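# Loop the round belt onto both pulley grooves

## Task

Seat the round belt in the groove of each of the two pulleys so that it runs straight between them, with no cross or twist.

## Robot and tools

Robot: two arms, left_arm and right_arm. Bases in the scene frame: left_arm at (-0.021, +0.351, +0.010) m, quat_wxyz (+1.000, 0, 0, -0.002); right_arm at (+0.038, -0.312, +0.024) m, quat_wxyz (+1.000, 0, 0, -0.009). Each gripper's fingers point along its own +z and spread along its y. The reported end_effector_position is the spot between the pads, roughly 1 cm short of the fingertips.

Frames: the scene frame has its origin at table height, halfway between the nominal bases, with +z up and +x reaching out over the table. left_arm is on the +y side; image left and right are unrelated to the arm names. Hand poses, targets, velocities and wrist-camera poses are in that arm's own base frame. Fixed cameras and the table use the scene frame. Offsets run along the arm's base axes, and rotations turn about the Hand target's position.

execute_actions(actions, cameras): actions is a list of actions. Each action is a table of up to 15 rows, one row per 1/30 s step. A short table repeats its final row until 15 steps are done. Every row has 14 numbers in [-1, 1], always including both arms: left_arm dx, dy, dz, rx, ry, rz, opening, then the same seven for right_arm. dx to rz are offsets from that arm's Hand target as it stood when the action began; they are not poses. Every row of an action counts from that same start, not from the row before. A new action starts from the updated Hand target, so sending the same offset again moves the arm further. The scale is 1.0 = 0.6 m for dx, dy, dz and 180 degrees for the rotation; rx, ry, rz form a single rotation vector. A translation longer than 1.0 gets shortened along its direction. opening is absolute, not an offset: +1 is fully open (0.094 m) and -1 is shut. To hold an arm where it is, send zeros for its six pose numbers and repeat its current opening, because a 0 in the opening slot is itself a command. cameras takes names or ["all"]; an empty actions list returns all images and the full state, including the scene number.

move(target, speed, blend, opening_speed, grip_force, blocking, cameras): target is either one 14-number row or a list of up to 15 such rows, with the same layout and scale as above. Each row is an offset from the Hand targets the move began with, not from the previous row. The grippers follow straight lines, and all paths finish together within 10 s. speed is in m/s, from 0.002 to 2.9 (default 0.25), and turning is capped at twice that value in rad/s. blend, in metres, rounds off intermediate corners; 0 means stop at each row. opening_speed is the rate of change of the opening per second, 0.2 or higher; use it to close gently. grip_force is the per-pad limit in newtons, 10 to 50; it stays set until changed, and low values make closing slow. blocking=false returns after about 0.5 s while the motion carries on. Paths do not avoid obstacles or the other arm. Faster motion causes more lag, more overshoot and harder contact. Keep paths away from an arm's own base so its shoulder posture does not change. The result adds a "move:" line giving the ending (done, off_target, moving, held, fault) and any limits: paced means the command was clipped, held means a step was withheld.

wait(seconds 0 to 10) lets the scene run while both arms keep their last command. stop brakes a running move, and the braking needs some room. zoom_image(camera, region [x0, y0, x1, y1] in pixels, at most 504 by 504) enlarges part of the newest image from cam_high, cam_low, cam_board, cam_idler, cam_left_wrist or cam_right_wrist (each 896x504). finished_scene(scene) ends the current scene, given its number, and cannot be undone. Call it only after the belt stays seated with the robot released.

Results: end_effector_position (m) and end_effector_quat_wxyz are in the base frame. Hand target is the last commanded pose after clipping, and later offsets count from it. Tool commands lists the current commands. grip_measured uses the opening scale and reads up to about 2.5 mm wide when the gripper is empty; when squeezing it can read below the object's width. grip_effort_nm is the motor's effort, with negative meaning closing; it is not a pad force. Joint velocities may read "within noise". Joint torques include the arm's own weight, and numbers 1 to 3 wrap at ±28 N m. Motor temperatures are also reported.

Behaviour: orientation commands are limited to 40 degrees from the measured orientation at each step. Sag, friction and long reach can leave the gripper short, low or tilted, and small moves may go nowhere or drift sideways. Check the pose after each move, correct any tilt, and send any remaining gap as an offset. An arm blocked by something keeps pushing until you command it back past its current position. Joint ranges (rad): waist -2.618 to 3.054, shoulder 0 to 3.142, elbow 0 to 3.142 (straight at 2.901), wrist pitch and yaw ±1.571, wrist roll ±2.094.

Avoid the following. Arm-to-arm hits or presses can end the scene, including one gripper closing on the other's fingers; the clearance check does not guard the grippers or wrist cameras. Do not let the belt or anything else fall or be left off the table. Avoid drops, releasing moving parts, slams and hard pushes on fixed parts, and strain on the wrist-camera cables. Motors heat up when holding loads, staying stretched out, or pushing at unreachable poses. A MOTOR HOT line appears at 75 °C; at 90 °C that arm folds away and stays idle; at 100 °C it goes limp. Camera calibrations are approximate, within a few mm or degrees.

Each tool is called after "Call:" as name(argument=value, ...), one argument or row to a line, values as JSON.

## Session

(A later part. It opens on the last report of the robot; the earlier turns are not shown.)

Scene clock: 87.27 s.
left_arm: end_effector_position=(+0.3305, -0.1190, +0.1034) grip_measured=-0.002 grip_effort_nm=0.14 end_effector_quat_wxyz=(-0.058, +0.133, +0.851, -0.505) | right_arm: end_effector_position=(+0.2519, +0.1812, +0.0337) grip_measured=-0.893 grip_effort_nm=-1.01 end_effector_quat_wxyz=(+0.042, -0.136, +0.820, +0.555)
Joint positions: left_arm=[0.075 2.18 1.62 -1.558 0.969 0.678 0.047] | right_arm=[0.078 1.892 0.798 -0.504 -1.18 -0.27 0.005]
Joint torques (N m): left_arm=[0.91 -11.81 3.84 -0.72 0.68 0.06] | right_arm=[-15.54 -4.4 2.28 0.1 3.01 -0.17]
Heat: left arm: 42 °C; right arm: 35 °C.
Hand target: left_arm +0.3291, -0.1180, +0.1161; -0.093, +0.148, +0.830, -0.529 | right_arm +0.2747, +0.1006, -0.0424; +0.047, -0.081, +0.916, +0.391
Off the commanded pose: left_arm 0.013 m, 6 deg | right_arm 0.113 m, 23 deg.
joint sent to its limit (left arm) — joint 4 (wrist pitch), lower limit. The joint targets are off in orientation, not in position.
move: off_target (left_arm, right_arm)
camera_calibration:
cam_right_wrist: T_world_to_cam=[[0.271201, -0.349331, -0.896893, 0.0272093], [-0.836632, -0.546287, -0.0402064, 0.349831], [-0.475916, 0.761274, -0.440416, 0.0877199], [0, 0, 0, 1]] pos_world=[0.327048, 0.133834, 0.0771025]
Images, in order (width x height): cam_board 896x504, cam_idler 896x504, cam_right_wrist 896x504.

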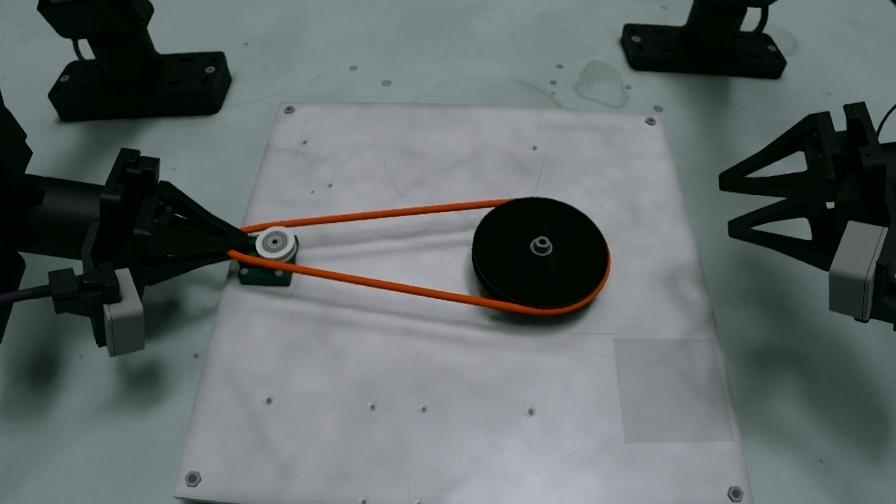

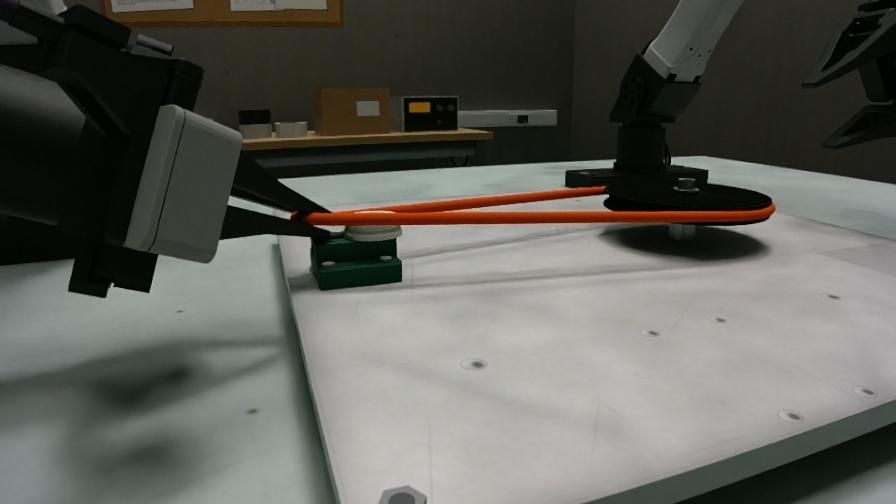

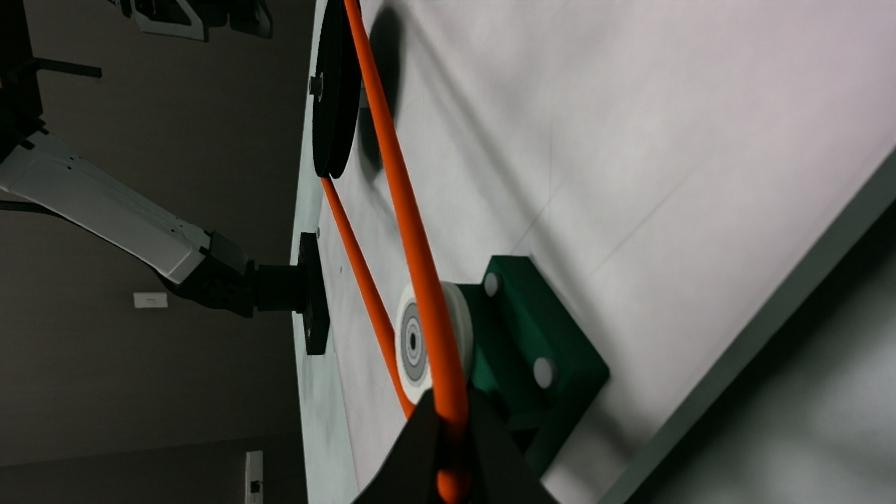

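Call:
move(
  target=[0,0,0,0,0,0,0,0.004,-0.006,-0.02,0.08,0.02,0,-1],
  speed=0.05,
  cameras=["cam_board","cam_idler","cam_right_wrist"],
)

Call:
zoom_image(
  camera="cam_idler",
  region=[270, 150, 470, 300],
)

Call:
zoom_image(
  camera="cam_board",
  region=[200, 180, 350, 300],
)

Scene clock: 92.03 s.
left_arm: end_effector_position=(+0.3305, -0.1190, +0.1034) grip_measured=-0.002 grip_effort_nm=0.14 end_effector_quat_wxyz=(-0.058, +0.133, +0.851, -0.505) | right_arm: end_effector_position=(+0.2520, +0.1767, +0.0312) grip_measured=-0.896 grip_effort_nm=-1.01 end_effector_quat_wxyz=(-0.018, -0.052, +0.754, +0.655)
Joint positions: left_arm=[0.075 2.18 1.62 -1.558 0.969 0.678 0.047] | right_arm=[0.02 2.16 0.922 -0.824 -1.41 -0.539 0.005]
Joint torques (N m): left_arm=[0.91 -11.81 3.84 -0.72 0.68 0.06] | right_arm=[-19.37 -3.54 4.1 0.56 3.13 -0.18]
Motor temperatures (°C): left_arm=[27 43 30 31 26 25 27] | right_arm=[31 35 31 29 29 27 27]
Heat: left arm: 43 °C; right arm: 35 °C.
Hand target: left_arm +0.3291, -0.1180, +0.1161; -0.093, +0.148, +0.830, -0.529 | right_arm +0.2772, +0.0970, -0.0545; +0.028, -0.062, +0.861, +0.505
Off the commanded pose: left_arm 0.013 m, 6 deg | right_arm 0.120 m, 22 deg.
joint sent to its limit (left arm) — joint 4 (wrist pitch), lower limit. The joint targets are off in orientation, not in position.
move: off_target (left_arm, right_arm)
camera_calibration:
cam_right_wrist: T_world_to_cam=[[0.0566866, -0.13944, -0.988607, 0.0431951], [-0.862789, -0.505095, 0.0217701, 0.344785], [-0.502376, 0.851725, -0.14894, 0.0716505], [0, 0, 0, 1]] pos_world=[0.331024, 0.119146, 0.0458686]
Images, in order (width x height): cam_board 896x504, cam_idler 896x504, cam_right_wrist 896x504.

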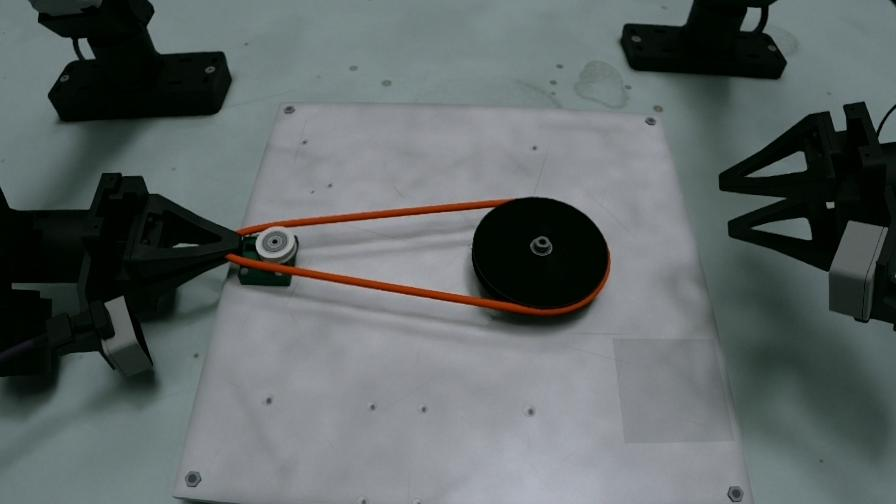

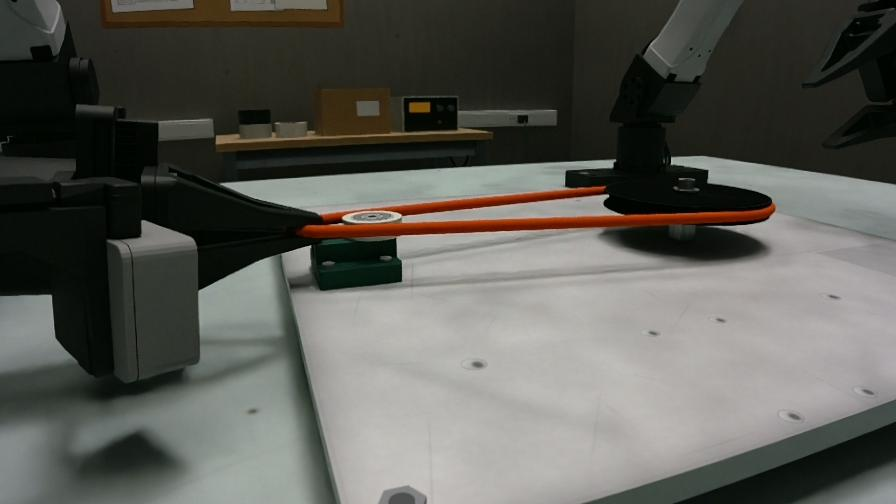

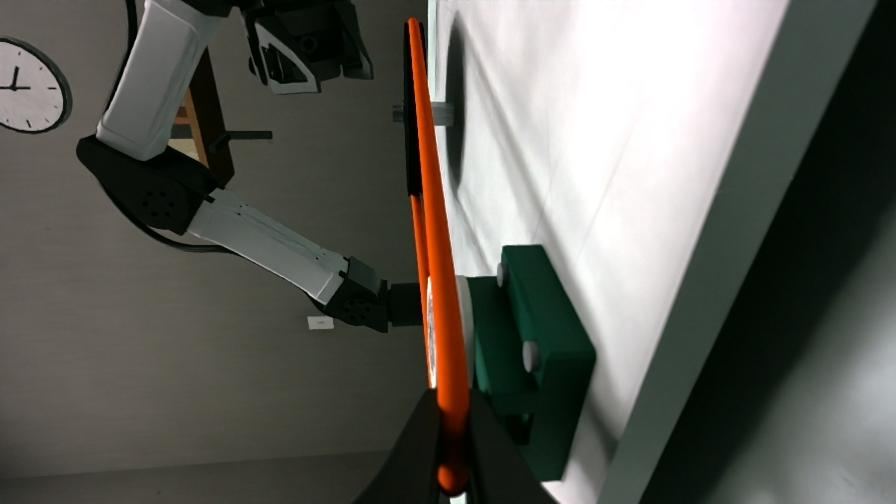

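Scaled by 2.520 from the camera's 896x504 image, which has a finer 1280x720 frame.

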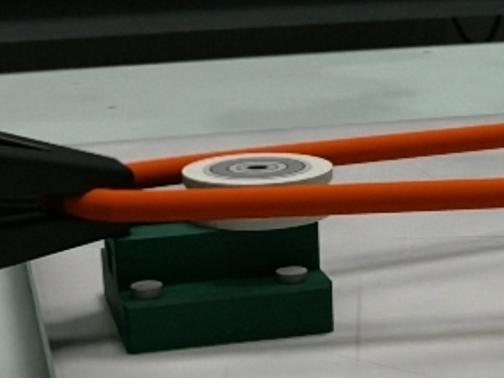

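Scaled by 3.360 from the camera's 896x504 image, which has a finer 1280x720 frame.

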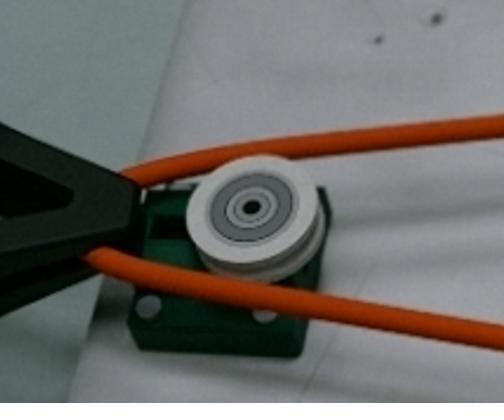

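Call:
move(
  target=[0,0,0,0,0,0,0,-0.02,0.09,0.06,0,0,0,-1],
  speed=0.05,
  cameras=["cam_idler","cam_board"],
)

Call:
zoom_image(
  camera="cam_idler",
  region=[270, 150, 470, 300],
)

Scene clock: 96.57 s.
left_arm: end_effector_position=(+0.3305, -0.1190, +0.1034) grip_measured=-0.002 grip_effort_nm=0.14 end_effector_quat_wxyz=(-0.058, +0.133, +0.851, -0.505) | right_arm: end_effector_position=(+0.2554, +0.1843, +0.0331) grip_measured=-0.896 grip_effort_nm=-1.01 end_effector_quat_wxyz=(-0.030, -0.059, +0.772, +0.632)
Joint positions: left_arm=[0.075 2.18 1.62 -1.558 0.969 0.678 0.047] | right_arm=[0.055 2.096 0.914 -0.717 -1.358 -0.364 0.005]
Joint torques (N m): left_arm=[0.91 -11.81 3.84 -0.72 0.67 0.06] | right_arm=[-7.64 -7.2 2.7 0.75 2.17 0.08]
Heat: left arm: 43 °C; right arm: 35 °C.
Hand target: left_arm +0.3291, -0.1180, +0.1161; -0.093, +0.148, +0.830, -0.529 | right_arm +0.2651, +0.1511, -0.0184; +0.028, -0.062, +0.861, +0.505
Off the commanded pose: left_arm 0.013 m, 6 deg | right_arm 0.062 m, 19 deg.
joint sent to its limit (left arm) — joint 4 (wrist pitch), lower limit. The joint targets are off in orientation, not in position.
move: off_target (left_arm, right_arm)
Images, in order (width x height): cam_board 896x504, cam_idler 896x504.

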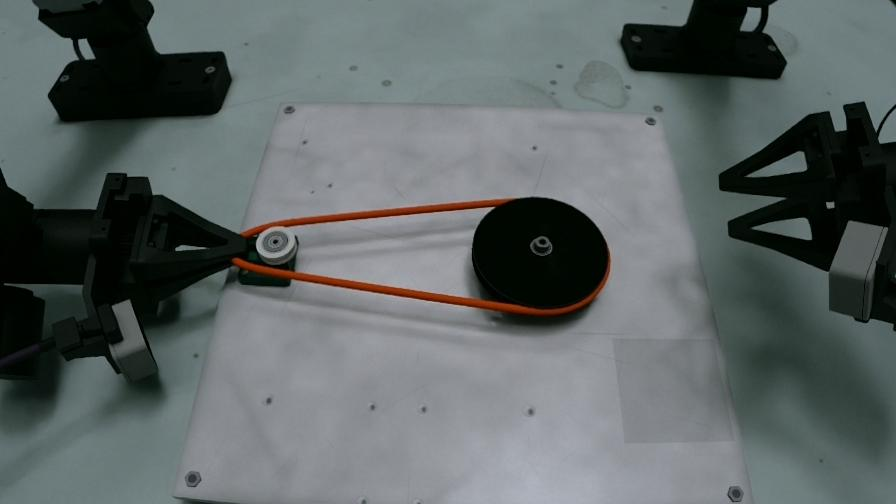

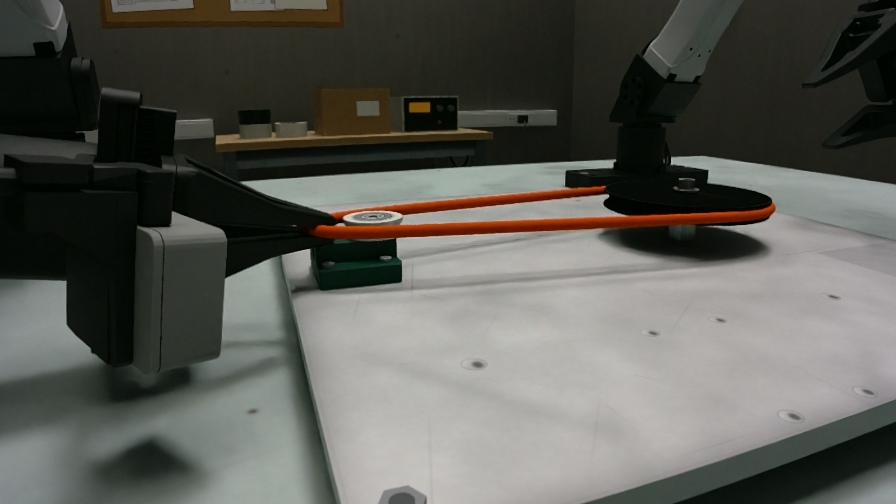

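Scaled by 2.520 from the camera's 896x504 image, which has a finer 1280x720 frame.

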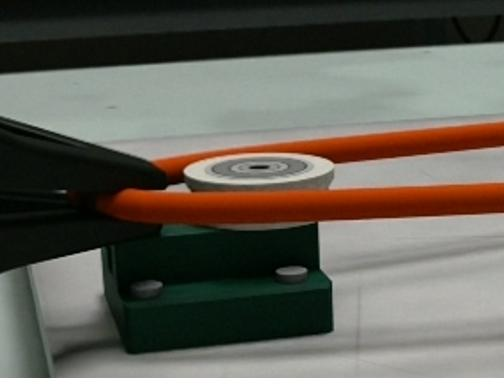

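Call:
move(
  target=[
    [0,0,0,0,0,0,0,-0.005,0.02,0.04,0,0,0,-1],
    [0,0,0,0,0,0,0,-0.005,0.02,0.04,0,0,0,-0.7],
  ],
  speed=0.05,
  opening_speed=0.4,
  cameras=["cam_idler","cam_board","cam_right_wrist","cam_left_wrist"],
)

Call:
zoom_image(
  camera="cam_idler",
  region=[270, 150, 470, 300],
)

Scene clock: 100.30 s.
left_arm: end_effector_position=(+0.3305, -0.1190, +0.1034) grip_measured=-0.002 grip_effort_nm=0.14 end_effector_quat_wxyz=(-0.058, +0.133, +0.851, -0.505) | right_arm: end_effector_position=(+0.2612, +0.1631, +0.0076) grip_measured=-0.701 grip_effort_nm=0.10 end_effector_quat_wxyz=(+0.020, -0.055, +0.856, +0.513)
Joint positions: left_arm=[0.075 2.18 1.62 -1.558 0.969 0.678 0.047] | right_arm=[0.037 1.912 0.766 -0.405 -1.079 -0.08 0.014]
Joint torques (N m): left_arm=[0.91 -11.81 3.84 -0.72 0.68 0.05] | right_arm=[0.2 -6.87 3.18 0.61 -0.32 0.09]
Heat: left arm: 44 °C; right arm: 35 °C.
Hand target: left_arm +0.3291, -0.1180, +0.1161; -0.093, +0.148, +0.830, -0.529 | right_arm +0.2622, +0.1630, +0.0056; +0.028, -0.062, +0.860, +0.505
Off the commanded pose: left_arm 0.013 m, 6 deg | right_arm 0.002 m, 2 deg.
joint sent to its limit (left arm) — joint 4 (wrist pitch), lower limit. The joint targets are off in orientation, not in position.
move: off_target (left_arm); target 2's new opening was sent with right_arm's hand 0.039 m and 11 deg from that target
camera_calibration:
cam_left_wrist: T_world_to_cam=[[-0.169153, -0.457182, 0.873139, -0.0898441], [-0.780237, 0.603388, 0.164783, 0.353608], [-0.602177, -0.653382, -0.458775, 0.255097], [0, 0, 0, 1]] pos_world=[0.414314, -0.0877624, 0.13721]
cam_right_wrist: T_world_to_cam=[[0.11594, -0.469436, -0.875321, 0.0548434], [-0.892224, -0.436467, 0.115899, 0.342119], [-0.436457, 0.767545, -0.469446, 0.0833328], [0, 0, 0, 1]] pos_world=[0.335259, 0.111107, 0.0474746]
Images, in order (width x height): cam_board 896x504, cam_idler 896x504, cam_left_wrist 896x504, cam_right_wrist 896x504.

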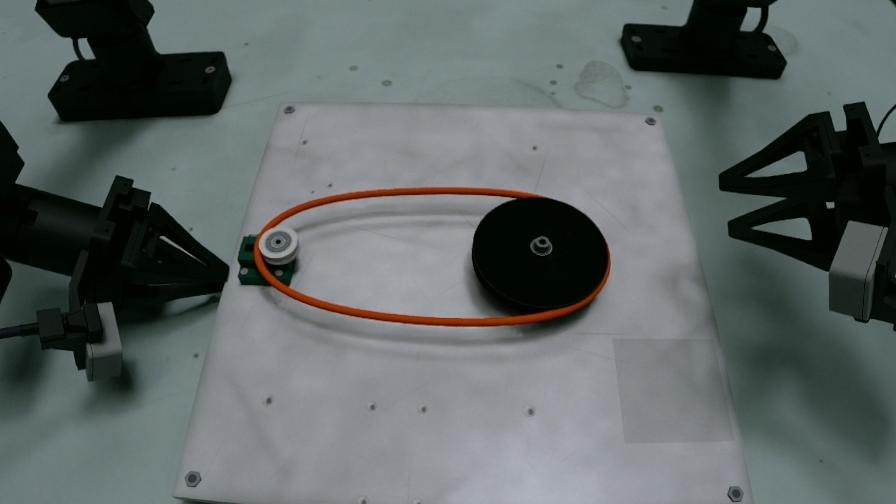

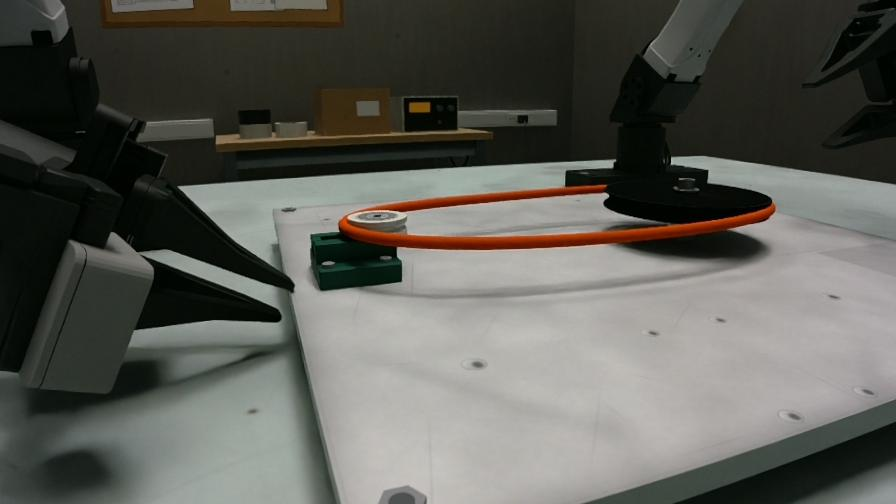

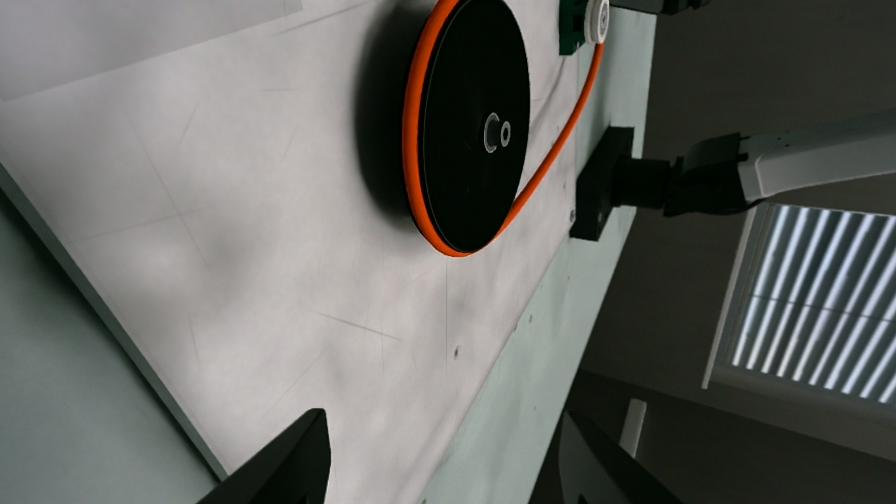

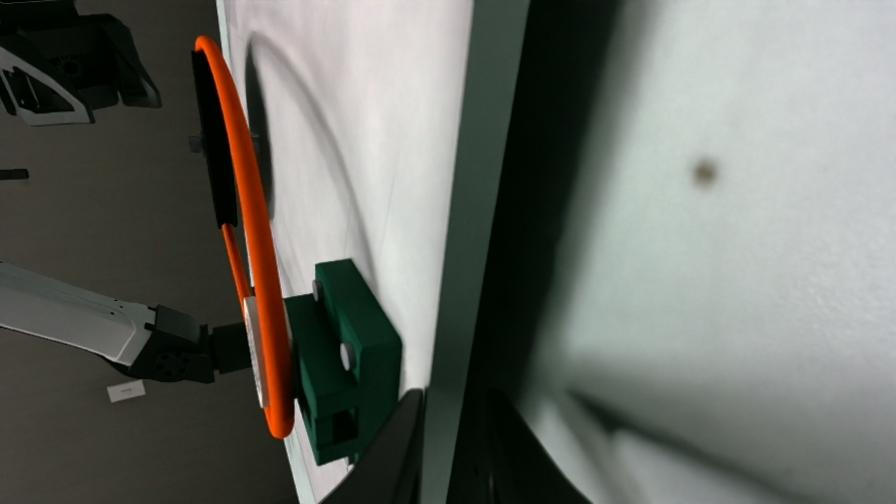

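Scaled by 2.520 from the camera's 896x504 image, which has a finer 1280x720 frame.

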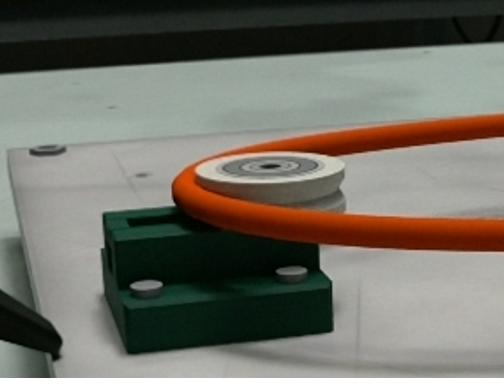

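Same result as scene 1. Retract slightly and finish.

Call:
move(
  target=[0,0,0,0,0,0,0,-0.03,-0.09,0.06,0,0,0,-0.7],
  speed=0.1,
)

Call:
finished_scene(
  scene=2,
)

Scene clock: 102.33 s.
left_arm: end_effector_position=(+0.3305, -0.1190, +0.1034) grip_measured=-0.002 grip_effort_nm=0.14 end_effector_quat_wxyz=(-0.058, +0.133, +0.851, -0.505) | right_arm: end_effector_position=(+0.2386, +0.1122, +0.0387) grip_measured=-0.701 grip_effort_nm=0.10 end_effector_quat_wxyz=(+0.018, -0.053, +0.858, +0.511)
Joint positions: left_arm=[0.075 2.18 1.62 -1.558 0.969 0.678 0.047] | right_arm=[-0.166 1.84 0.825 -0.893 -1.041 -0.484 0.014]
Joint torques (N m): left_arm=[0.92 -11.81 3.84 -0.72 0.67 0.05] | right_arm=[-0.55 -6.2 5.44 -0.42 -0.4 -0.1]
Heat: left arm: 44 °C; right arm: 35 °C.
Hand target: left_arm +0.3291, -0.1180, +0.1161; -0.093, +0.148, +0.830, -0.529 | right_arm +0.2441, +0.1091, +0.0415; +0.028, -0.062, +0.861, +0.505
Off the commanded pose: left_arm 0.013 m, 6 deg | right_arm 0.007 m, 2 deg.
joint sent to its limit (left arm) — joint 4 (wrist pitch), lower limit. The joint targets are off in orientation, not in position.
move: off_target (left_arm)

The scene is finished: the task was done.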